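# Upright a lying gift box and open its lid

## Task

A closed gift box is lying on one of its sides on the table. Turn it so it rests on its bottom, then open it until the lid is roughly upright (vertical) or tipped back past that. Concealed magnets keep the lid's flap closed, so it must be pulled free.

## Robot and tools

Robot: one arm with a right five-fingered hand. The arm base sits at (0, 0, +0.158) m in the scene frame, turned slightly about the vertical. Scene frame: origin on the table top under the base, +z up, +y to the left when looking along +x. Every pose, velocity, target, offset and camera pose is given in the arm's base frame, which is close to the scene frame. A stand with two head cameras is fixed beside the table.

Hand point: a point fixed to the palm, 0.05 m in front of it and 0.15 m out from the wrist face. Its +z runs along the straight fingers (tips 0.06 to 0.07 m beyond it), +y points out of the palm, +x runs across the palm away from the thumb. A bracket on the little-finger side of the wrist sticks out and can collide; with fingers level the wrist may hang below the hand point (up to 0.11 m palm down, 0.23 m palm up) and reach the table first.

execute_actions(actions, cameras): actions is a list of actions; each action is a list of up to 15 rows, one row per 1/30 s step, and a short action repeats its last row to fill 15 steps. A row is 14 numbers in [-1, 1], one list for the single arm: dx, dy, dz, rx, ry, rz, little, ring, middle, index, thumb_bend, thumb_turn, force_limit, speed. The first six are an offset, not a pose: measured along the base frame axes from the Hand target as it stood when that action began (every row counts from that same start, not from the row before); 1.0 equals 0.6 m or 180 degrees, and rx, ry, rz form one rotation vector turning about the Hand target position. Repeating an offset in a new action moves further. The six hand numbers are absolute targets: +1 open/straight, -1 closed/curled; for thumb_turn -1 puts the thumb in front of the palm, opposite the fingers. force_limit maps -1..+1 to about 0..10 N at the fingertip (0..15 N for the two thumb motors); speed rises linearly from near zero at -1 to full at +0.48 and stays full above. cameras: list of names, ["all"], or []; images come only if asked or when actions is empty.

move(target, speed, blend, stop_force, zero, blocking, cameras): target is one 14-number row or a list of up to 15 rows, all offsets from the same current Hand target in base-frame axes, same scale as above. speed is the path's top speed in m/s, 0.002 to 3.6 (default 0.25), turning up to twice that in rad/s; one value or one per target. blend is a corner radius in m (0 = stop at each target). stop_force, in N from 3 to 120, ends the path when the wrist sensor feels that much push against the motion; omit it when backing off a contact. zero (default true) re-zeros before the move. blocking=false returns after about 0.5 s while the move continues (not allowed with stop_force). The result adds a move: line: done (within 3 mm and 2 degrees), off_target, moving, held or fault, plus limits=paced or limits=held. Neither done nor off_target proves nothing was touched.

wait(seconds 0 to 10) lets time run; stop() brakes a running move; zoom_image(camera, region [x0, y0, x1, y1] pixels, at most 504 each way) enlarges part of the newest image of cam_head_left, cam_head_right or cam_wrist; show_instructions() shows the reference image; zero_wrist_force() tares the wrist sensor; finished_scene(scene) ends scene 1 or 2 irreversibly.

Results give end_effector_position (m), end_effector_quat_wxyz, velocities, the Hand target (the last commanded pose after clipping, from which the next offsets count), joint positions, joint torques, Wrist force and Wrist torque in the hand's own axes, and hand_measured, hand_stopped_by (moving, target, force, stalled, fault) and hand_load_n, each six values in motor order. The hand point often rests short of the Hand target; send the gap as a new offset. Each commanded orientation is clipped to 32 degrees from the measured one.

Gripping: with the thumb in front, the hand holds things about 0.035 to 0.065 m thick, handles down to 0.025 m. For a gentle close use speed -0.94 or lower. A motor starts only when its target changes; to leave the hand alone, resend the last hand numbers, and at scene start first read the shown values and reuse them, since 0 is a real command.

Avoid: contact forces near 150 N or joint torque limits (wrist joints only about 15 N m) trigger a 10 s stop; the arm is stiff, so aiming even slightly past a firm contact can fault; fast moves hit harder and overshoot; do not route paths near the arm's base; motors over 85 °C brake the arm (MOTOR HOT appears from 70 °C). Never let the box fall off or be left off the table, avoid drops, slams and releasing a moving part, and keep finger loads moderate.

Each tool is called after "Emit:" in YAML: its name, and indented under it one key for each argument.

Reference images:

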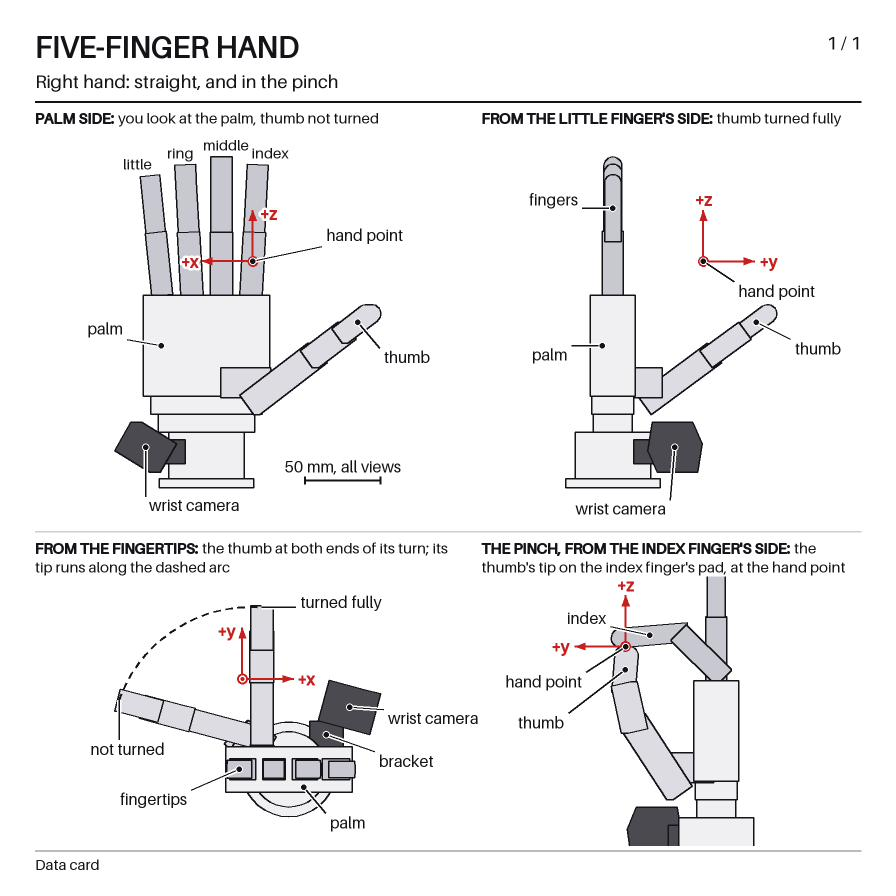

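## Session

Emit:
execute_actions:
  actions: []

Emit:
zoom_image:
  camera: "cam_head_left"
  region: [440, 200, 640, 330]

Scene clock: 0.00 s.
end_effector_position=(+0.1743, -0.0656, +0.1063) hand_measured=(+1.000, +1.000, +1.000, +1.000, +1.000, +1.000) hand_load_n=(+0.0, +0.0, +0.0, +0.0, +0.0, +0.0) hand_stopped_by=(target, target, target, target, target, target) hand_force_limit=0.00 hand_speed=-0.80 end_effector_quat_wxyz=(-0.010, +0.892, +0.099, -0.440)
Joint positions: [-0.315 -0.972 2.065 1.35 1.886 1.181]
Joint velocities: within noise
Joint torques (N m): no reading
Motor temperatures (°C): [27 29 26 37 36 34]
Wrist force (N): no reading
Wrist torque (N m): no reading
Wrist force, peak (N): no reading
Hand target: +0.1743, -0.0656, +0.1063; -0.010, +0.892, +0.099, -0.440
camera_calibration:
cam_wrist: T_world_to_cam=[[0.339066, -0.882029, -0.327199, -0.0853469], [-0.0576796, -0.366639, 0.928574, -0.114471], [-0.938993, -0.295975, -0.17519, 0.279351], [0, 0, 0, 1]] pos_world=[0.284644, -0.034567, 0.127309]

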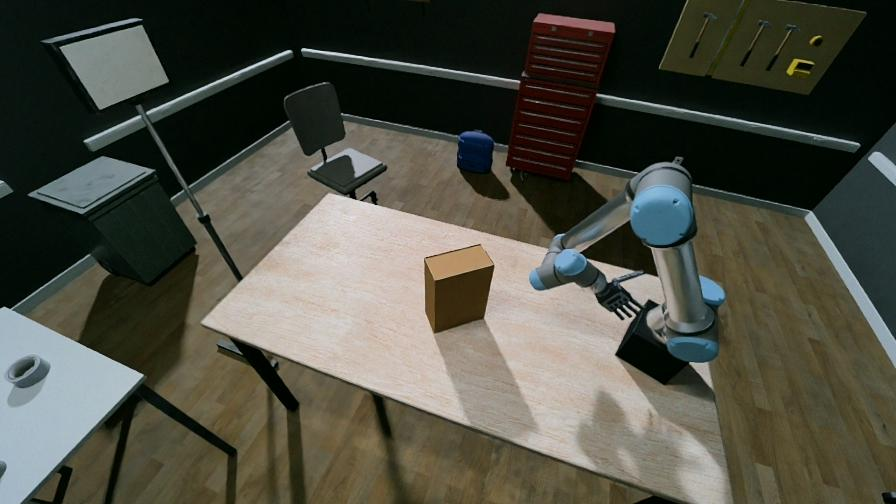

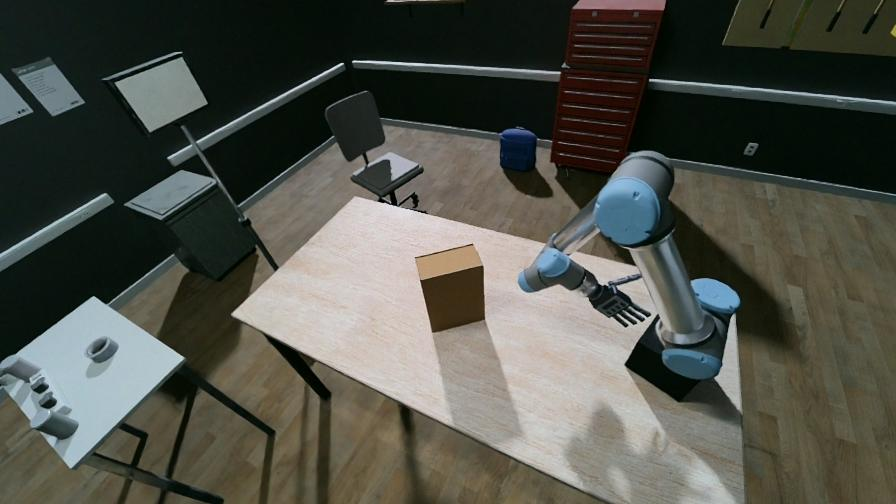

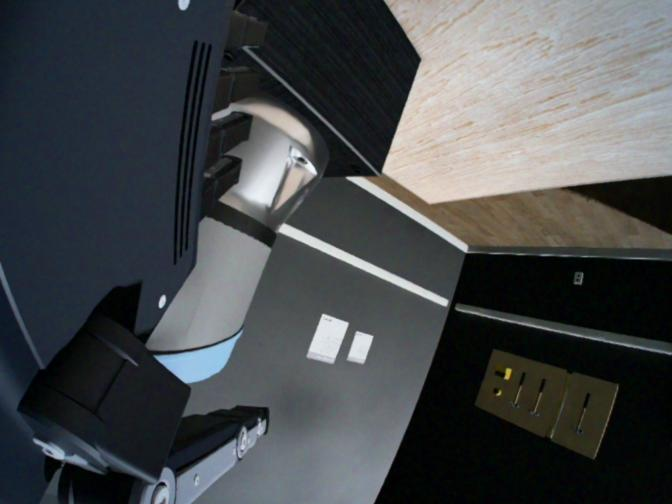

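Scaled by 2.520 from the camera's 896x504 image, which has a finer 1280x720 frame.

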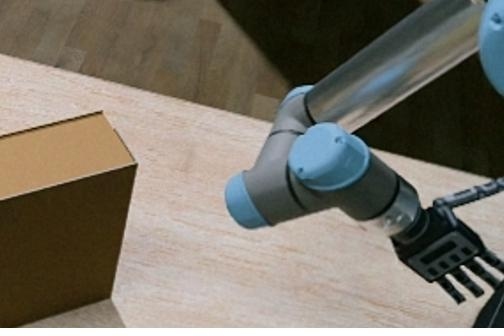

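Emit:
zoom_image:
  camera: "cam_head_left"
  region: [410, 235, 505, 340]

Emit:
zoom_image:
  camera: "cam_head_right"
  region: [405, 235, 500, 340]

Scaled by 4.800 from the camera's 896x504 image, which has a finer 1280x720 frame.

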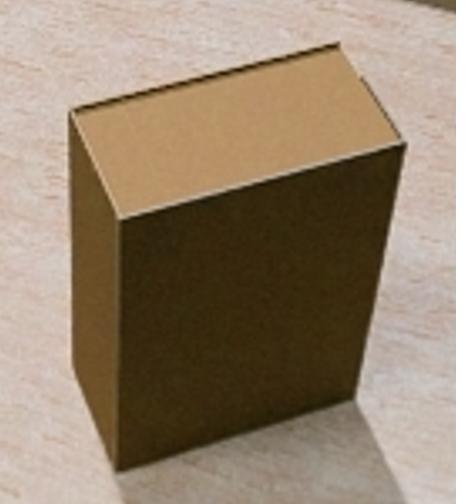

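Scaled by 4.800 from the camera's 896x504 image, which has a finer 1280x720 frame.

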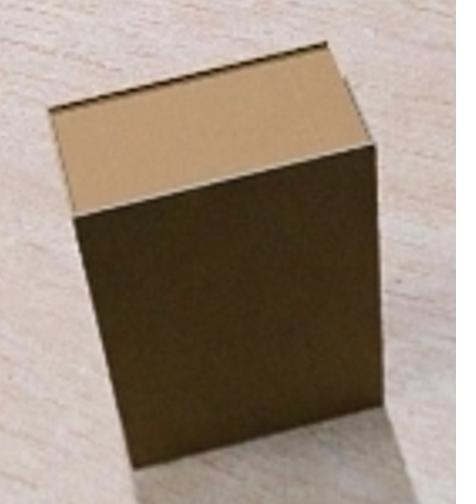

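Emit:
move:
  target: [0.31, 0.027, 0.323, 0.0253, -0.2894, 0, 1, 1, 1, 1, 1, 1, 0.0, -0.8]
  speed: 0.4

Emit:
move:
  target: [0, 0, 0, 0, 0, 0.5, 1, 1, 1, 1, 1, 1, 0.0, -0.8]
  speed: 0.5

Emit:
move:
  target: [0, 0, 0, 0, 0, 0.5, 1, 1, 1, 1, 1, 1, 0.0, -0.8]
  speed: 0.5
  cameras: ["cam_head_left", "cam_wrist"]

Scene clock: 111.90 s.
end_effector_position=(+0.3602, -0.0494, +0.3001) hand_measured=(+1.000, +1.000, +1.000, +1.000, +1.000, +1.000) hand_load_n=(+0.0, +0.0, +0.0, +0.0, -0.5, +0.0) hand_stopped_by=(target, target, target, target, target, target) hand_force_limit=0.00 hand_speed=-0.80 end_effector_quat_wxyz=(+0.000, +0.994, +0.111, +0.000)
Joint positions: [-0.318 -1.425 1.508 1.487 1.571 1.031]
Joint torques (N m): [6.04 -8.88 -33.59 -0.84 -0.97 0.97]
Wrist force (N): [-0.5 -0.3 0.2]
Wrist torque (N m): [0.02 0.05 0.07]
Wrist force, peak (N): [0.3 1.1 0.6]
Hand target: +0.3603, -0.0494, +0.3001; +0.000, +0.994, +0.111, +0.000
Off the commanded pose: 0.000 m, 0 deg.
move: done

Scene clock: 114.37 s.
end_effector_position=(+0.3603, -0.0494, +0.3001) hand_measured=(+1.000, +1.000, +1.000, +1.000, +1.000, +1.000) hand_load_n=(+0.0, +0.0, +0.0, +0.0, +0.0, +0.0) hand_stopped_by=(target, target, target, target, target, target) hand_force_limit=0.00 hand_speed=-0.80 end_effector_quat_wxyz=(+0.000, +0.625, +0.781, +0.000)
Joint positions: [-0.577 -1.632 1.725 1.478 1.57 -0.798]
Joint torques (N m): [-6.9 -29.08 -1.63 6 -0.87 -1.34]
Wrist force (N): [-0.6 -0.2 0.2]
Wrist torque (N m): [0.00 0.07 0.06]
Wrist force, peak (N): [-1.1 -0.5 0.2]
Hand target: +0.3603, -0.0494, +0.3001; +0.000, +0.625, +0.781, +0.000
Off the commanded pose: 0.000 m, 0 deg.
move: done

Scene clock: 116.73 s.
end_effector_position=(+0.3603, -0.0494, +0.3001) hand_measured=(+1.000, +1.000, +1.000, +1.000, +1.000, +1.000) hand_load_n=(+0.0, +0.0, +0.0, +0.0, -0.5, +0.0) hand_stopped_by=(target, target, target, target, target, target) hand_force_limit=0.00 hand_speed=-0.80 end_effector_quat_wxyz=(+0.000, -0.110, +0.994, +0.000)
Joint positions: [-0.699 -1.463 1.551 1.483 1.571 -2.492]
Joint torques (N m): [7.53 -9.81 -32.93 6.16 -0.44 -1.32]
Wrist force (N): [-0.6 -0.4 0.0]
Wrist torque (N m): [0.00 0.06 0.05]
Wrist force, peak (N): [-0.9 -1.0 0.3]
Hand target: +0.3603, -0.0494, +0.3001; +0.000, -0.111, +0.994, +0.000
Off the commanded pose: 0.000 m, 0 deg.
move: done
camera_calibration:
cam_wrist: T_world_to_cam=[[-0.495757, 0.868438, 0.00630732, 0.216358], [0.755042, 0.427412, 0.497223, -0.401915], [0.429111, 0.251264, -0.8676, 0.234714], [0, 0, 0, 1]] pos_world=[0.310006, -0.0750849, 0.402114]
Images, in order (width x height): cam_head_left 896x504, cam_wrist 672x504.

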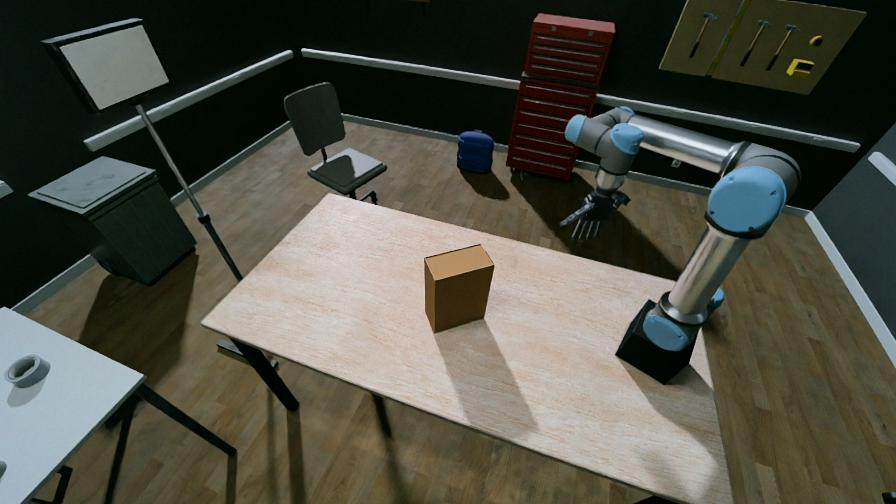

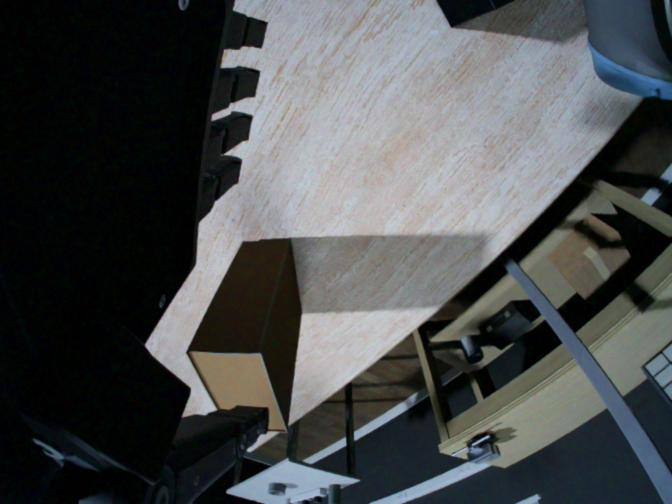

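Emit:
zoom_image:
  camera: "cam_wrist"
  region: [180, 225, 320, 445]

Scaled by 2.291 from the camera's 672x504 image, which has a finer 960x720 frame.

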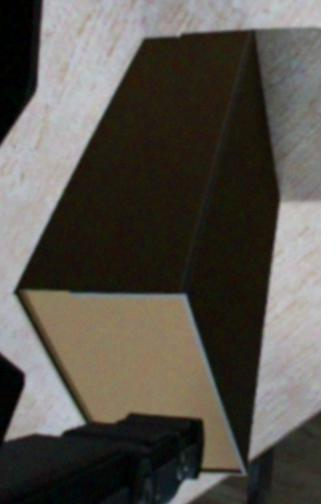

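Emit:
move:
  target:
    - [0.25, 0.2, 0.0, -0.3260, -0.1577, 0.0802, 0.25, 0.25, 0.30, 0.25, 1, -1, 0.6, -0.2]
    - [0.493, 0.1535, -0.12, -0.3260, -0.1577, 0.0802, 0.25, 0.25, 0.30, 0.25, 1, -1, 0.6, -0.2]
  speed: 0.35
  blend: 0.03
  cameras: ["cam_head_left", "cam_head_right", "cam_wrist"]

Emit:
zoom_image:
  camera: "cam_head_left"
  region: [410, 205, 510, 305]

Emit:
zoom_image:
  camera: "cam_head_right"
  region: [405, 205, 505, 305]

Scene clock: 569.83 s.
end_effector_position=(+0.6560, +0.0427, +0.2282) hand_measured=(+0.250, +0.250, +0.300, +0.250, +1.000, -1.000) hand_load_n=(+0.0, +0.0, +0.0, +0.0, +0.0, +0.0) hand_stopped_by=(target, target, target, target, target, target) hand_force_limit=0.60 hand_speed=-0.20 end_effector_quat_wxyz=(+0.179, -0.210, +0.817, -0.506)
Joint positions: [0.11 -1.037 1.222 0.604 2.503 -2.374]
Joint torques (N m): [-5.2 -22.02 -33.41 4.49 -0.14 -0.88]
Wrist force (N): [-0.2 1.0 -0.1]
Wrist torque (N m): [0.12 -0.03 0.08]
Wrist force, peak (N): [-0.7 2.3 -4.3]
Hand target: +0.6561, +0.0427, +0.2281; +0.179, -0.210, +0.817, -0.506
Off the commanded pose: 0.000 m, 0 deg.
move: done
camera_calibration:
cam_wrist: T_world_to_cam=[[-0.406852, 0.231524, -0.883667, 0.455408], [0.411192, 0.910222, 0.0491629, -0.321582], [0.815716, -0.343355, -0.465527, -0.297745], [0, 0, 0, 1]] pos_world=[0.560391, 0.0850409, 0.279631]

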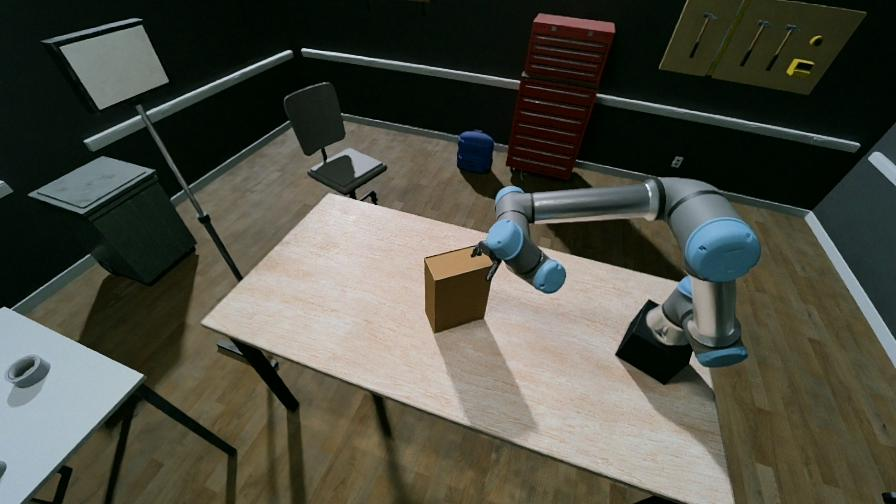

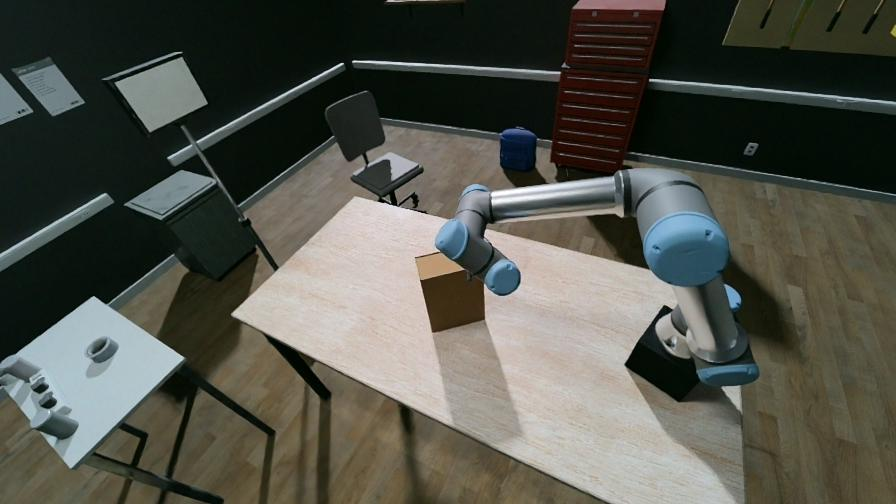

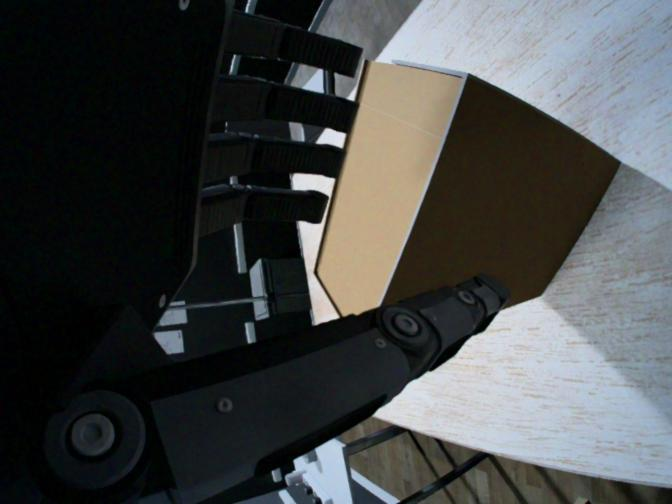

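Scaled by 5.040 from the camera's 896x504 image, which has a finer 1280x720 frame.

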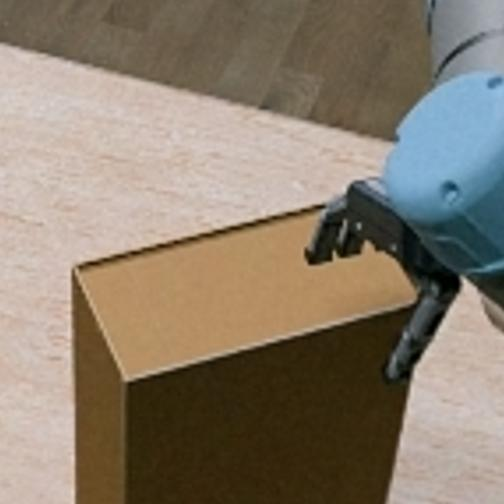

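Scaled by 5.040 from the camera's 896x504 image, which has a finer 1280x720 frame.

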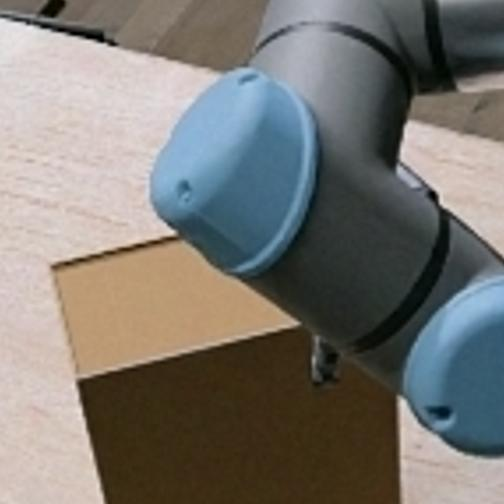

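Emit:
move:
  target: [0.0177, -0.0128, -0.062, 0, 0, 0, 0.25, 0.25, 0.30, 0.25, 1, -1, 0.6, -0.2]
  speed: 0.1
  cameras: ["cam_head_left", "cam_wrist"]

Emit:
zoom_image:
  camera: "cam_head_left"
  region: [430, 225, 510, 285]

Emit:
zoom_image:
  camera: "cam_wrist"
  region: [220, 20, 500, 320]

Scene clock: 600.60 s.
end_effector_position=(+0.6667, +0.0351, +0.1910) hand_measured=(+0.250, +0.250, +0.300, +0.250, +1.000, -1.000) hand_load_n=(+0.0, +0.0, +0.0, +0.0, +0.0, +0.0) hand_stopped_by=(target, target, target, target, target, target) hand_force_limit=0.60 hand_speed=-0.20 end_effector_quat_wxyz=(+0.179, -0.210, +0.817, -0.506)
Joint positions: [0.094 -1.001 1.259 0.516 2.492 -2.393]
Joint torques (N m): [-7.62 -23.37 -1.82 -1.75 -0.18 -1.14]
Wrist force (N): [-0.2 0.9 -0.3]
Wrist torque (N m): [0.12 -0.03 0.07]
Wrist force, peak (N): [-0.4 1.5 -0.9]
Hand target: +0.6667, +0.0351, +0.1909; +0.179, -0.210, +0.817, -0.506
Off the commanded pose: 0.000 m, 0 deg.
move: done
camera_calibration:
cam_wrist: T_world_to_cam=[[-0.4069, 0.231611, -0.883622, 0.428681], [0.411222, 0.910206, 0.0492145, -0.317172], [0.815677, -0.343339, -0.465606, -0.326394], [0, 0, 0, 1]] pos_world=[0.57109, 0.0773411, 0.242431]
Images, in order (width x height): cam_head_left 896x504, cam_wrist 672x504.

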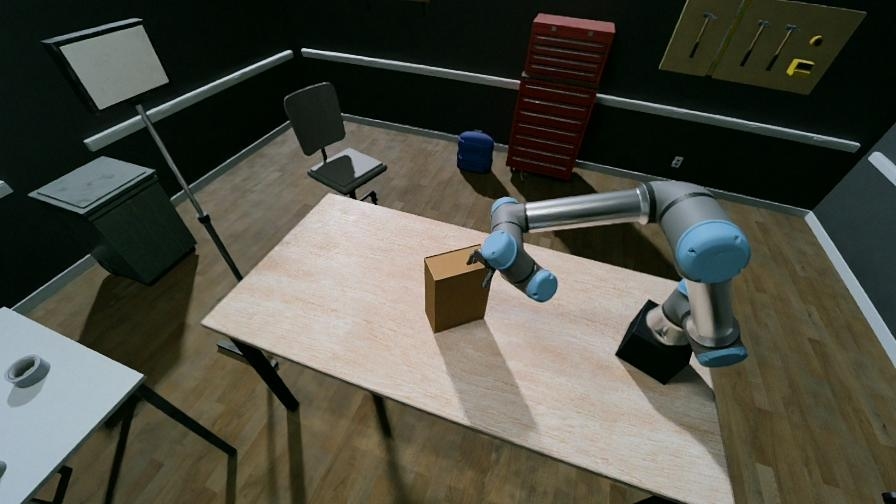

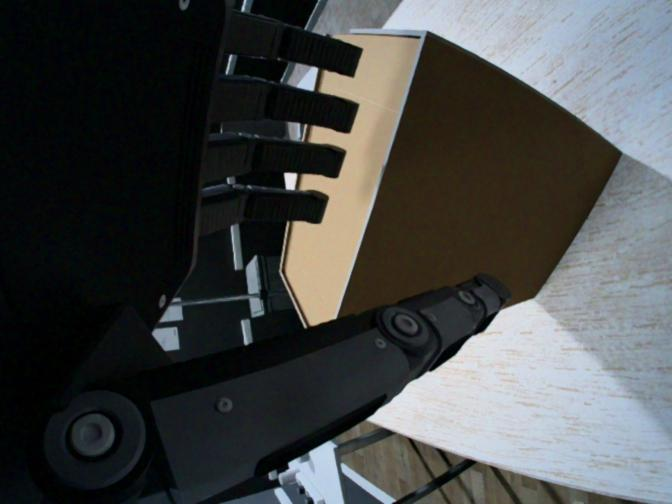

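Scaled by 6.300 from the camera's 896x504 image, which has a finer 1280x720 frame.

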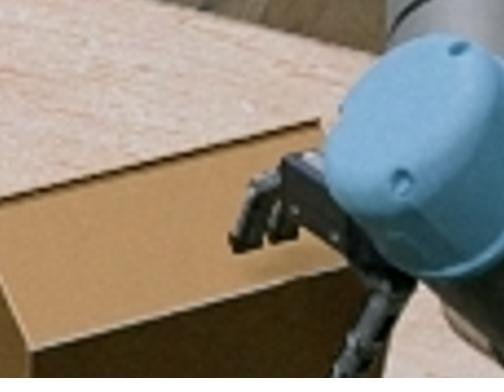

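Scaled by 1.680 from the camera's 672x504 image, which has a finer 960x720 frame.

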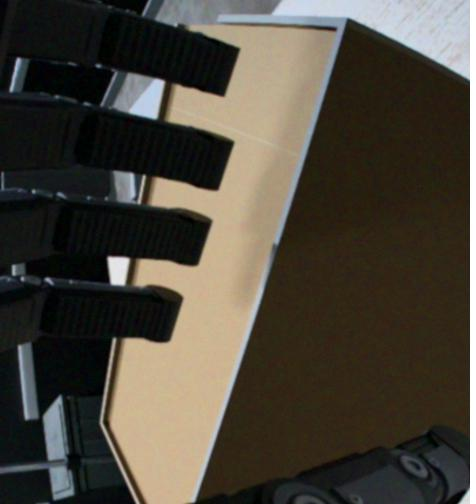

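Emit:
move:
  target: [0.0053, -0.0085, -0.0133, 0, 0, 0, 0.25, 0.25, 0.30, 0.25, 1, -1, 0.6, -0.2]
  speed: 0.06

Emit:
move:
  target: [0, 0, -0.05, 0, 0, 0, 0.25, 0.25, 0.30, 0.25, 1, -1, 0.6, -0.2]
  speed: 0.01
  stop_force: 6
  cameras: ["cam_wrist", "cam_head_left"]

Emit:
zoom_image:
  camera: "cam_wrist"
  region: [220, 20, 500, 320]

Scene clock: 631.47 s.
end_effector_position=(+0.6699, +0.0300, +0.1830) hand_measured=(+0.250, +0.250, +0.300, +0.250, +1.000, -1.000) hand_load_n=(+0.0, +0.0, +0.0, +0.0, +0.0, +0.0) hand_stopped_by=(target, target, target, target, target, target) hand_force_limit=0.60 hand_speed=-0.20 end_effector_quat_wxyz=(+0.179, -0.210, +0.817, -0.506)
Joint positions: [0.084 -0.994 1.268 0.491 2.485 -2.404]
Joint torques (N m): [-5.66 -23.85 -2.19 -1.86 -0.3 -1.5]
Wrist force (N): [0.0 1.1 -0.3]
Wrist torque (N m): [0.14 -0.06 0.09]
Wrist force, peak (N): [-0.4 1.3 -0.4]
Hand target: +0.6699, +0.0300, +0.1830; +0.179, -0.210, +0.817, -0.506
Off the commanded pose: 0.000 m, 0 deg.
move: done

Scene clock: 633.77 s.
end_effector_position=(+0.6699, +0.0300, +0.1747) hand_measured=(+0.250, +0.250, +0.300, +0.250, +1.000, -1.000) hand_load_n=(+0.0, +0.0, +0.5, +0.0, +0.0, +0.0) hand_stopped_by=(target, target, target, target, target, target) hand_force_limit=0.60 hand_speed=-0.20 end_effector_quat_wxyz=(+0.179, -0.210, +0.817, -0.506)
Joint positions: [0.084 -0.989 1.281 0.473 2.485 -2.404]
Joint torques (N m): [-6.89 -57.85 -30.67 4.43 -0.04 -0.28]
Wrist force (N): [-0.5 -5.7 -3.7]
Wrist torque (N m): [0.02 0.05 -0.11]
Wrist force, peak (N): [-0.1 -9.5 -6.3]
Hand target: +0.6699, +0.0300, +0.1747; +0.179, -0.210, +0.817, -0.506 (not the last commanded pose)
Off the commanded pose: 0.022 m, 0 deg.
move: contact
camera_calibration:
cam_wrist: T_world_to_cam=[[-0.4069, 0.231611, -0.883622, 0.416761], [0.411222, 0.910206, 0.0492145, -0.313044], [0.815677, -0.343339, -0.465606, -0.338344], [0, 0, 0, 1]] pos_world=[0.57429, 0.0722411, 0.226131]
Images, in order (width x height): cam_head_left 896x504, cam_wrist 672x504.

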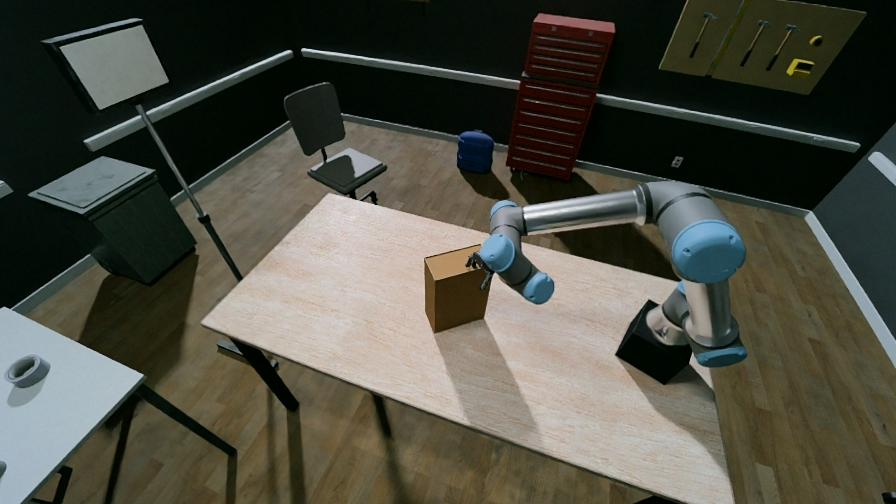

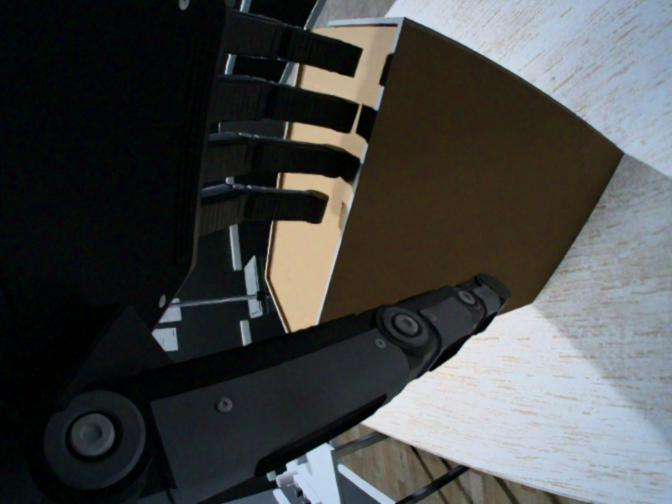

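Scaled by 1.680 from the camera's 672x504 image, which has a finer 960x720 frame.

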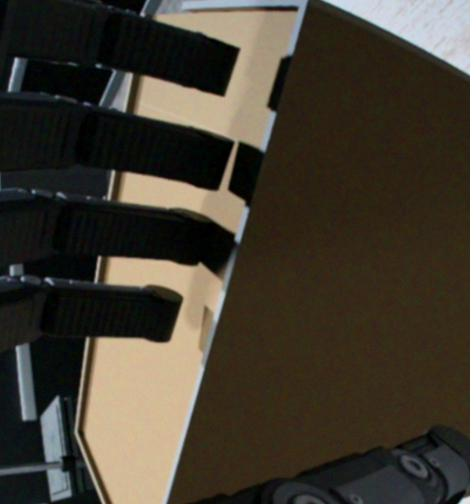

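Emit:
move:
  target: [0, 0, 0.012, 0.01406, -0.02089, -0.01174, 0.28, 0.32, 0.36, 0.12, 1, -1, 0.6, -0.4]
  speed: 0.06

Emit:
move:
  target: [0, 0, -0.035, 0, 0, 0, 0.28, 0.32, 0.36, 0.12, 1, -1, 0.6, -0.4]
  speed: 0.01
  stop_force: 6
  cameras: ["cam_wrist"]

Emit:
zoom_image:
  camera: "cam_wrist"
  region: [220, 20, 430, 245]

Scene clock: 678.73 s.
end_effector_position=(+0.6699, +0.0300, +0.1819) hand_measured=(+0.280, +0.320, +0.360, +0.120, +1.000, -1.000) hand_load_n=(+0.0, +0.0, +0.0, +0.0, +0.0, +0.0) hand_stopped_by=(target, target, target, target, target, target) hand_force_limit=0.60 hand_speed=-0.40 end_effector_quat_wxyz=(+0.201, -0.175, +0.825, -0.498)
Joint positions: [0.082 -1.004 1.295 0.473 2.483 -2.319]
Joint torques (N m): [-6.8 -62.04 -2.3 4.39 -0.17 1.31]
Wrist force (N): [-0.3 0.7 -0.5]
Wrist torque (N m): [0.10 -0.01 -0.02]
Wrist force, peak (N): [-0.5 -5.6 -4.5]
Hand target: +0.6699, +0.0300, +0.1819; +0.201, -0.175, +0.825, -0.498
Off the commanded pose: 0.000 m, 0 deg.
move: done

Scene clock: 680.83 s.
end_effector_position=(+0.6699, +0.0300, +0.1753) hand_measured=(+0.280, +0.320, +0.360, +0.120, +1.000, -1.000) hand_load_n=(+0.0, +0.0, +1.0, +0.0, +0.0, +0.0) hand_stopped_by=(target, target, target, target, target, target) hand_force_limit=0.60 hand_speed=-0.40 end_effector_quat_wxyz=(+0.201, -0.175, +0.825, -0.498)
Joint positions: [0.082 -0.999 1.305 0.458 2.483 -2.319]
Joint torques (N m): [-6.4 -56.63 -30.12 4.42 0.42 0.7]
Wrist force (N): [-0.8 -5.8 -4.4]
Wrist torque (N m): [0.09 0.06 -0.21]
Wrist force, peak (N): [-0.7 -9.1 -6.7]
Hand target: +0.6699, +0.0300, +0.1753; +0.201, -0.175, +0.825, -0.498 (not the last commanded pose)
Off the commanded pose: 0.014 m, 0 deg.
move: contact
camera_calibration:
cam_wrist: T_world_to_cam=[[-0.338836, 0.284747, -0.896721, 0.372398], [0.439035, 0.890822, 0.11698, -0.343015], [0.832129, -0.354055, -0.426856, -0.355522], [0, 0, 0, 1]] pos_world=[0.572617, 0.0736515, 0.222306]
Images, in order (width x height): cam_wrist 672x504.

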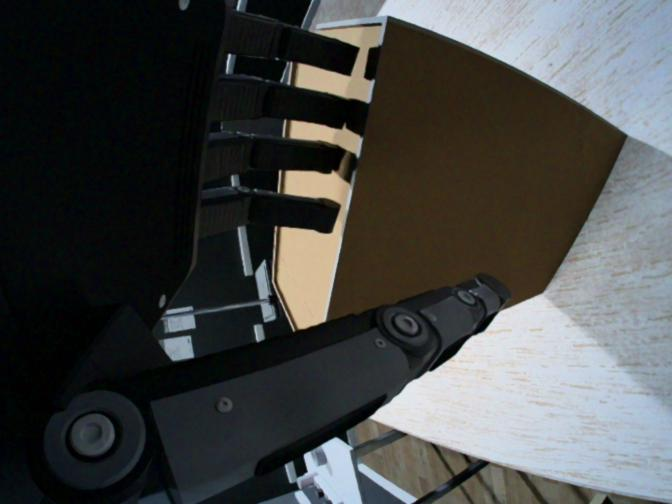

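Scaled by 2.240 from the camera's 672x504 image, which has a finer 960x720 frame.

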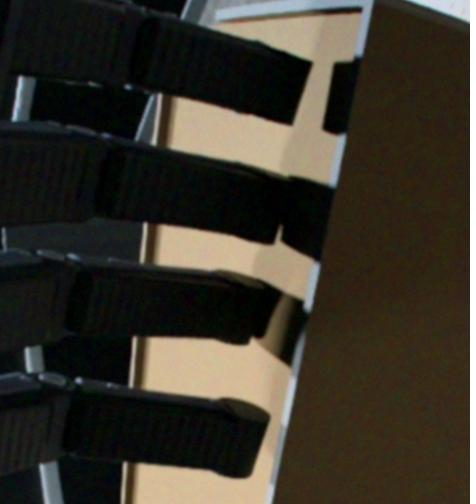

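Emit:
move:
  target: [0.0027, -0.0043, 0.012, -0.0281, 0.0418, 0.0235, 0.45, 0.25, 0.38, 0.10, 1, -1, 0.6, -0.4]
  speed: 0.06

Emit:
move:
  target: [0, 0, -0.035, 0, 0, 0, 0.45, 0.25, 0.38, 0.10, 1, -1, 0.6, -0.4]
  speed: 0.01
  stop_force: 6
  cameras: ["cam_wrist"]

Emit:
zoom_image:
  camera: "cam_wrist"
  region: [220, 20, 430, 245]

Scene clock: 734.13 s.
end_effector_position=(+0.6715, +0.0274, +0.1825) hand_measured=(+0.450, +0.250, +0.380, +0.100, +1.000, -1.000) hand_load_n=(+0.0, +0.0, +0.0, +0.0, +0.0, +0.0) hand_stopped_by=(target, target, target, target, target, target) hand_force_limit=0.60 hand_speed=-0.40 end_effector_quat_wxyz=(+0.157, -0.246, +0.807, -0.514)
Joint positions: [0.081 -0.981 1.241 0.503 2.483 -2.494]
Joint torques (N m): [6.19 -24.24 -32.94 4.15 2.09 -1.16]
Wrist force (N): [-0.2 0.6 -0.1]
Wrist torque (N m): [0.07 -0.06 0.08]
Wrist force, peak (N): [-0.8 -6.1 -4.7]
Hand target: +0.6715, +0.0274, +0.1825; +0.156, -0.246, +0.807, -0.514
Off the commanded pose: 0.000 m, 0 deg.
move: done

Scene clock: 736.77 s.
end_effector_position=(+0.6715, +0.0274, +0.1710) hand_measured=(+0.450, +0.250, +0.380, +0.100, +1.000, -1.000) hand_load_n=(+0.0, +0.0, +0.0, -0.5, +0.0, +0.0) hand_stopped_by=(target, target, target, target, target, target) hand_force_limit=0.60 hand_speed=-0.40 end_effector_quat_wxyz=(+0.156, -0.246, +0.807, -0.514)
Joint positions: [0.081 -0.974 1.259 0.478 2.483 -2.494]
Joint torques (N m): [4.54 -58.49 -30.32 4.63 -0.41 -1.28]
Wrist force (N): [-0.2 -6.2 -3.6]
Wrist torque (N m): [-0.08 -0.07 0.02]
Wrist force, peak (N): [-0.5 -10.6 -5.8]
Hand target: +0.6715, +0.0274, +0.1710; +0.156, -0.246, +0.807, -0.514 (not the last commanded pose)
Off the commanded pose: 0.009 m, 0 deg.
move: contact
camera_calibration:
cam_wrist: T_world_to_cam=[[-0.4718, 0.176883, -0.863781, 0.4564], [0.378407, 0.92548, -0.0171699, -0.278188], [0.796375, -0.334962, -0.503575, -0.323046], [0, 0, 0, 1]] pos_world=[0.577864, 0.0685199, 0.226776]
Images, in order (width x height): cam_wrist 672x504.

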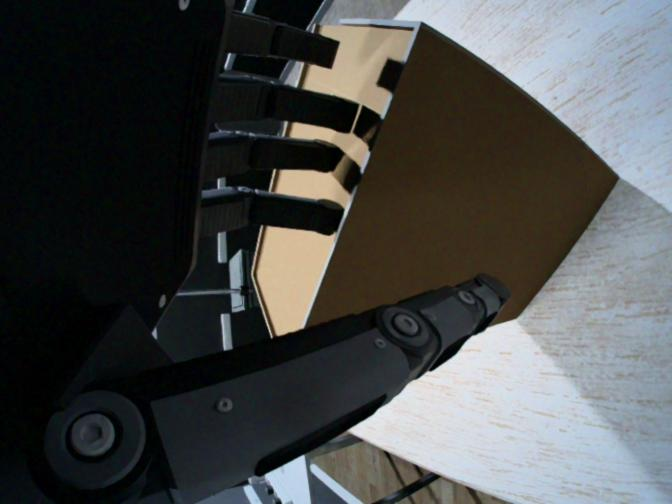

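Scaled by 2.240 from the camera's 672x504 image, which has a finer 960x720 frame.

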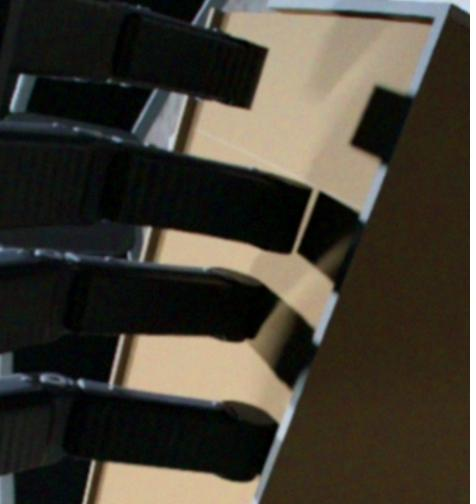

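Emit:
move:
  target: [0, 0, -0.0018, 0, 0, 0, 0.45, 0.25, 0.38, 0.10, 1, -1, 0.6, -0.9]
  speed: 0.01

Emit:
move:
  target: [0, 0, 0, 0, 0, 0, 0.45, 0.1, 0.38, 0.10, 1, -1, 0.6, -0.9]
  speed: 0.01
  cameras: ["cam_wrist"]

Emit:
zoom_image:
  camera: "cam_wrist"
  region: [220, 20, 430, 245]

Scene clock: 747.53 s.
end_effector_position=(+0.6715, +0.0274, +0.1700) hand_measured=(+0.450, +0.250, +0.380, +0.100, +1.000, -1.000) hand_load_n=(+0.0, +0.0, -0.5, -1.5, +0.0, -0.5) hand_stopped_by=(target, target, target, target, target, target) hand_force_limit=0.60 hand_speed=-0.90 end_effector_quat_wxyz=(+0.157, -0.246, +0.807, -0.514)
Joint positions: [0.081 -0.973 1.261 0.475 2.483 -2.494]
Joint torques (N m): [0.22 -16.56 1.98 -1.3 -0.62 -0.98]
Wrist force (N): [-1.3 -15.9 -10.0]
Wrist torque (N m): [-0.18 -0.07 -0.10]
Wrist force, peak (N): [-1.3 -15.9 -10.0]
Hand target: +0.6715, +0.0274, +0.1699; +0.156, -0.246, +0.807, -0.514
Off the commanded pose: 0.000 m, 0 deg.
move: done

Scene clock: 748.33 s.
end_effector_position=(+0.6715, +0.0274, +0.1699) hand_measured=(+0.450, +0.102, +0.380, +0.100, +1.000, -1.000) hand_load_n=(+0.0, +7.5, +0.0, -6.5, +0.0, +0.0) hand_stopped_by=(target, force, target, target, target, target) hand_force_limit=0.60 hand_speed=-0.90 end_effector_quat_wxyz=(+0.156, -0.246, +0.807, -0.514)
Joint positions: [0.081 -0.973 1.261 0.475 2.483 -2.494]
Joint torques (N m): [-0.62 -18.07 1.85 -0.79 -0.34 -0.97]
Wrist force (N): [-2.3 -17.1 -7.7]
Wrist torque (N m): [-0.24 -0.19 -0.38]
Wrist force, peak (N): [-2.3 -17.6 -10.9]
Hand target: +0.6715, +0.0274, +0.1699; +0.156, -0.246, +0.807, -0.514
Off the commanded pose: 0.000 m, 0 deg.
move: done
camera_calibration:
cam_wrist: T_world_to_cam=[[-0.4718, 0.176883, -0.863781, 0.45545], [0.378407, 0.92548, -0.0171699, -0.278207], [0.796375, -0.334962, -0.503575, -0.3236], [0, 0, 0, 1]] pos_world=[0.577864, 0.0685199, 0.225676]
Images, in order (width x height): cam_wrist 672x504.

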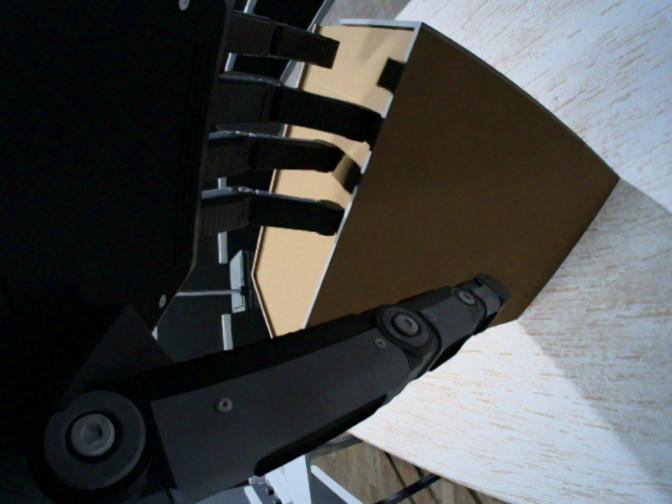

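Scaled by 2.240 from the camera's 672x504 image, which has a finer 960x720 frame.

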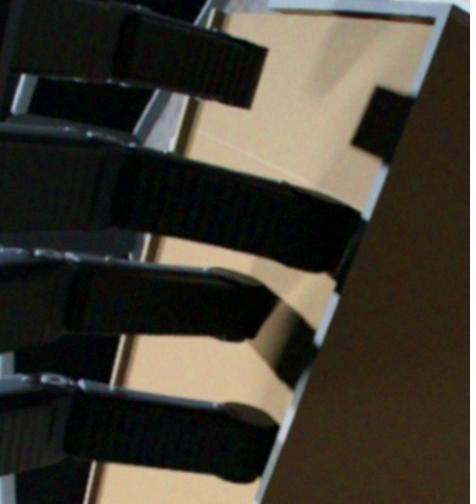

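Emit:
move:
  target: [0, 0, 0, 0, 0, 0, 0.45, 0.02, 0.38, 0.10, 1, -1, 0.9, -0.9]
  speed: 0.01
  cameras: ["cam_wrist"]

Emit:
zoom_image:
  camera: "cam_wrist"
  region: [220, 20, 430, 245]

Scene clock: 754.37 s.
end_effector_position=(+0.6715, +0.0274, +0.1699) hand_measured=(+0.450, +0.022, +0.380, +0.100, +1.000, -1.000) hand_load_n=(+0.5, +7.5, -1.5, -2.0, +0.0, +0.0) hand_stopped_by=(target, target, target, target, target, target) hand_force_limit=0.90 hand_speed=-0.90 end_effector_quat_wxyz=(+0.156, -0.246, +0.807, -0.514)
Joint positions: [0.081 -0.973 1.261 0.475 2.483 -2.494]
Joint torques (N m): [-4.15 -28.55 -0.97 1.27 -0.14 -1.02]
Wrist force (N): [-2.4 -14.7 -3.8]
Wrist torque (N m): [-0.17 -0.16 -0.42]
Wrist force, peak (N): [-2.4 -17.6 -7.8]
Hand target: +0.6715, +0.0274, +0.1699; +0.156, -0.246, +0.807, -0.514
Off the commanded pose: 0.000 m, 0 deg.
move: done
camera_calibration:
cam_wrist: T_world_to_cam=[[-0.4718, 0.176883, -0.863781, 0.45545], [0.378407, 0.92548, -0.0171699, -0.278207], [0.796375, -0.334962, -0.503575, -0.3236], [0, 0, 0, 1]] pos_world=[0.577864, 0.0685199, 0.225676]
Images, in order (width x height): cam_wrist 672x504.

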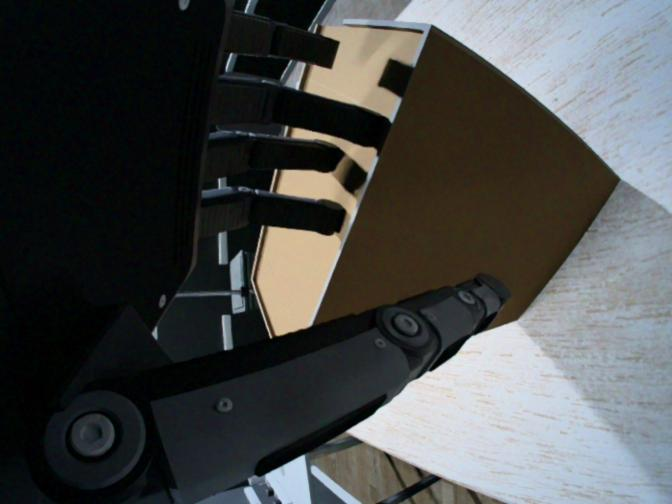

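Scaled by 2.240 from the camera's 672x504 image, which has a finer 960x720 frame.

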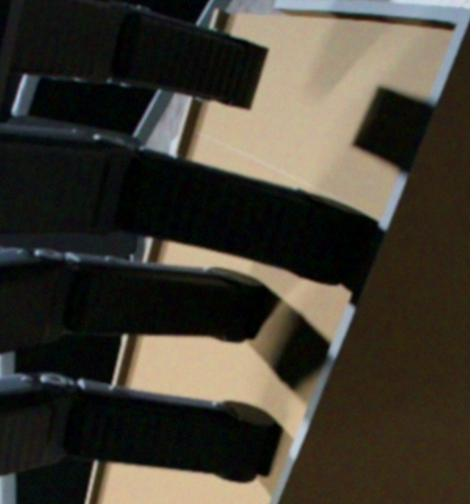

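Emit:
move:
  target: [0, 0, 0, 0, 0, 0, 0.45, 0.25, 0.38, 0.10, 1, -1, 0.6, -0.8]
  speed: 0.05

Emit:
move:
  target:
    - [0, 0, 0.02, 0, 0, 0, 0.45, 0.25, 0.38, 0.10, 1, -1, 0.6, -0.4]
    - [0.0047, -0.007, 0.025, 0.0258, 0.0612, 0.0116, 0.7, 0.25, 0.52, 0.45, 1, -1, 0.6, -0.4]
  speed: 0.06

Emit:
move:
  target: [0, 0, -0.045, 0, 0, 0, 0.7, 0.25, 0.52, 0.45, 1, -1, 0.6, -0.4]
  speed: 0.01
  stop_force: 6
  cameras: ["cam_wrist"]

Emit:
zoom_image:
  camera: "cam_wrist"
  region: [220, 20, 430, 245]

Scene clock: 819.63 s.
end_effector_position=(+0.6715, +0.0274, +0.1699) hand_measured=(+0.450, +0.250, +0.380, +0.100, +1.000, -1.000) hand_load_n=(+0.0, +0.0, +0.0, +2.0, +0.0, +0.0) hand_stopped_by=(target, target, target, target, target, target) hand_force_limit=0.60 hand_speed=-0.80 end_effector_quat_wxyz=(+0.156, -0.246, +0.807, -0.514)
Joint positions: [0.081 -0.973 1.261 0.475 2.483 -2.494]
Joint torques (N m): [-6.79 -39.77 -4.66 3.49 -0.23 -1.06]
Wrist force (N): [-0.8 -9.0 -2.8]
Wrist torque (N m): [-0.05 0.00 -0.02]
Wrist force, peak (N): [-2.4 -15.4 -4.1]
Hand target: +0.6715, +0.0274, +0.1699; +0.156, -0.246, +0.807, -0.514
Off the commanded pose: 0.000 m, 0 deg.
move: done

Scene clock: 823.10 s.
end_effector_position=(+0.6743, +0.0232, +0.1849) hand_measured=(+0.700, +0.250, +0.520, +0.450, +1.000, -1.000) hand_load_n=(+0.0, +0.0, +0.0, +0.0, +0.0, +0.0) hand_stopped_by=(target, target, target, target, target, target) hand_force_limit=0.60 hand_speed=-0.40 end_effector_quat_wxyz=(+0.097, -0.302, +0.834, -0.452)
Joint positions: [0.037 -0.9 1.046 0.804 2.36 -2.495]
Joint torques (N m): [-6.05 -26.26 -33.13 4.5 0.57 0.89]
Wrist force (N): [-0.4 0.7 -0.6]
Wrist torque (N m): [0.13 -0.01 0.08]
Wrist force, peak (N): [-1.2 -9.4 -2.8]
Hand target: +0.6743, +0.0232, +0.1849; +0.097, -0.302, +0.834, -0.452
Off the commanded pose: 0.000 m, 0 deg.
move: done

Scene clock: 825.90 s.
end_effector_position=(+0.6743, +0.0232, +0.1738) hand_measured=(+0.700, +0.250, +0.520, +0.450, +1.000, -1.000) hand_load_n=(+0.0, +0.0, +1.0, +0.0, +0.0, +0.0) hand_stopped_by=(target, target, target, target, target, target) hand_force_limit=0.60 hand_speed=-0.40 end_effector_quat_wxyz=(+0.097, -0.302, +0.834, -0.452)
Joint positions: [0.037 -0.896 1.067 0.779 2.36 -2.495]
Joint torques (N m): [-2.85 -61.94 -31.02 4.55 -0.3 0.85]
Wrist force (N): [0.0 -4.3 -5.2]
Wrist torque (N m): [0.21 0.05 -0.02]
Wrist force, peak (N): [0.7 -6.8 -7.6]
Hand target: +0.6743, +0.0232, +0.1738; +0.097, -0.302, +0.834, -0.452 (not the last commanded pose)
Off the commanded pose: 0.016 m, 0 deg.
move: contact
camera_calibration:
cam_wrist: T_world_to_cam=[[-0.633922, 0.2219, -0.74088, 0.547851], [0.341616, 0.939777, -0.0108258, -0.25197], [0.69386, -0.259959, -0.67155, -0.228697], [0, 0, 0, 1]] pos_world=[0.592056, 0.0557756, 0.249582]
Images, in order (width x height): cam_wrist 672x504.

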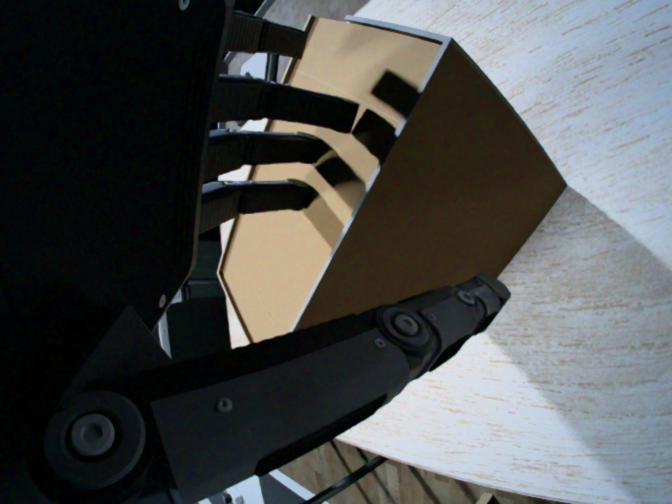

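Scaled by 2.240 from the camera's 672x504 image, which has a finer 960x720 frame.

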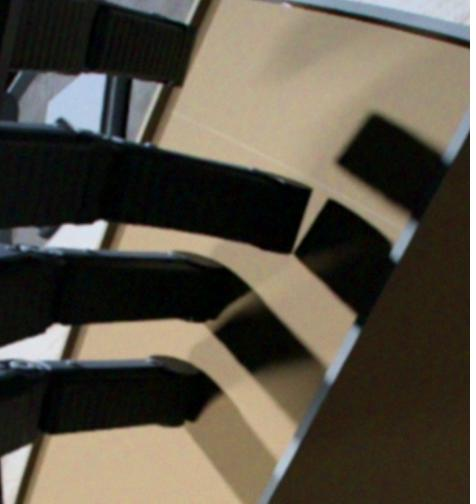

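Emit:
move:
  target:
    - [0, 0, 0.006, 0, 0, 0, 0.7, 0.25, 0.52, 0.45, 1, -1, 0.6, -0.4]
    - [-0.0097, 0.0138, 0.006, 0, 0, 0, 0.7, 0.25, 0.52, 0.45, 1, -1, 0.6, -0.4]
  speed: 0.05

Emit:
move:
  target: [0, 0, -0.03, 0, 0, 0, 0.7, 0.25, 0.52, 0.45, 1, -1, 0.6, -0.4]
  speed: 0.01
  stop_force: 6

Emit:
move:
  target: [0, 0, -0.0027, 0, 0, 0, 0.7, 0.25, 0.52, 0.45, 1, -1, 0.6, -0.4]
  speed: 0.01
  cameras: ["cam_wrist"]

Emit:
zoom_image:
  camera: "cam_wrist"
  region: [220, 20, 430, 245]

Scene clock: 849.27 s.
end_effector_position=(+0.6686, +0.0313, +0.1774) hand_measured=(+0.700, +0.250, +0.520, +0.450, +1.000, -1.000) hand_load_n=(+0.0, +0.0, +0.0, +0.5, +0.0, +0.0) hand_stopped_by=(target, target, target, target, target, target) hand_force_limit=0.60 hand_speed=-0.40 end_effector_quat_wxyz=(+0.097, -0.302, +0.834, -0.452)
Joint positions: [0.051 -0.904 1.074 0.792 2.369 -2.478]
Joint torques (N m): [5.84 -67.44 -1.24 4.92 2.92 0.77]
Wrist force (N): [-0.1 0.6 -0.1]
Wrist torque (N m): [0.08 -0.07 0.09]
Wrist force, peak (N): [0.0 -4.4 -5.2]
Hand target: +0.6685, +0.0314, +0.1774; +0.097, -0.302, +0.834, -0.452
Off the commanded pose: 0.000 m, 0 deg.
move: done

Scene clock: 851.17 s.
end_effector_position=(+0.6685, +0.0314, +0.1739) hand_measured=(+0.700, +0.250, +0.520, +0.450, +1.000, -1.000) hand_load_n=(+0.0, +0.0, +1.5, +0.0, +0.0, +0.0) hand_stopped_by=(target, target, target, target, target, target) hand_force_limit=0.60 hand_speed=-0.40 end_effector_quat_wxyz=(+0.097, -0.302, +0.834, -0.452)
Joint positions: [0.052 -0.902 1.081 0.784 2.369 -2.478]
Joint torques (N m): [0.13 -62.45 -31.04 4.76 -0.36 0.54]
Wrist force (N): [0.6 -4.2 -4.3]
Wrist torque (N m): [0.24 0.02 0.03]
Wrist force, peak (N): [1.4 -7.5 -6.9]
Hand target: +0.6685, +0.0314, +0.1739; +0.097, -0.302, +0.834, -0.452 (not the last commanded pose)
Off the commanded pose: 0.014 m, 0 deg.
move: contact

Scene clock: 851.87 s.
end_effector_position=(+0.6685, +0.0314, +0.1724) hand_measured=(+0.700, +0.250, +0.520, +0.450, +1.000, -1.000) hand_load_n=(+0.0, +0.0, +3.5, +2.0, +0.0, +0.0) hand_stopped_by=(target, target, target, target, target, target) hand_force_limit=0.60 hand_speed=-0.40 end_effector_quat_wxyz=(+0.098, -0.302, +0.834, -0.452)
Joint positions: [0.052 -0.902 1.084 0.78 2.369 -2.478]
Joint torques (N m): [-2.05 -20.26 0.27 -0.63 -0.37 0.46]
Wrist force (N): [-0.1 -11.7 -7.6]
Wrist torque (N m): [0.22 -0.04 -0.06]
Wrist force, peak (N): [-0.1 -11.7 -7.6]
Hand target: +0.6685, +0.0314, +0.1723; +0.097, -0.302, +0.834, -0.452
Off the commanded pose: 0.000 m, 0 deg.
move: done
camera_calibration:
cam_wrist: T_world_to_cam=[[-0.633749, 0.22192, -0.741022, 0.541229], [0.341642, 0.939769, -0.0107451, -0.257839], [0.694005, -0.259974, -0.671395, -0.223579], [0, 0, 0, 1]] pos_world=[0.586257, 0.0640756, 0.248182]
Images, in order (width x height): cam_wrist 672x504.

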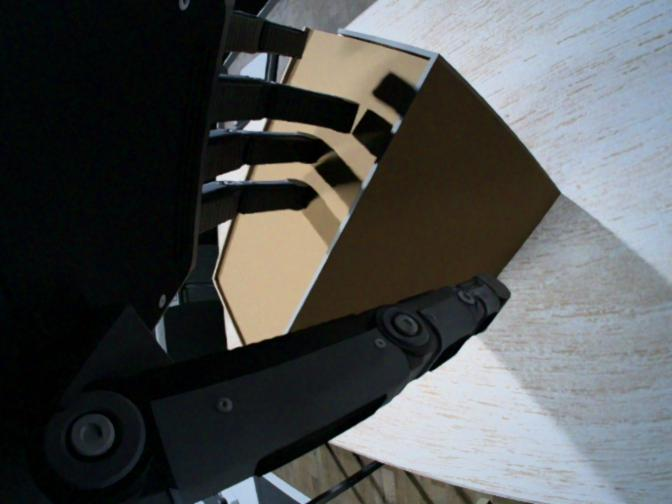

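Scaled by 2.240 from the camera's 672x504 image, which has a finer 960x720 frame.

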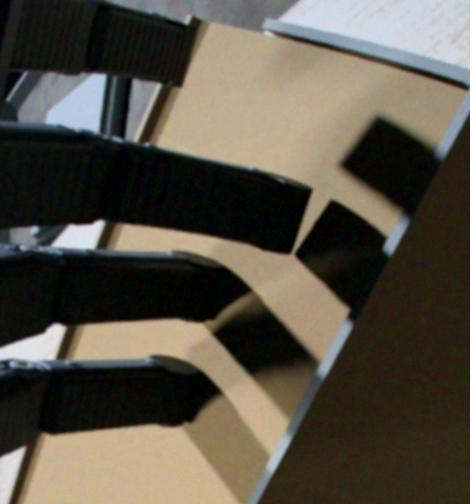

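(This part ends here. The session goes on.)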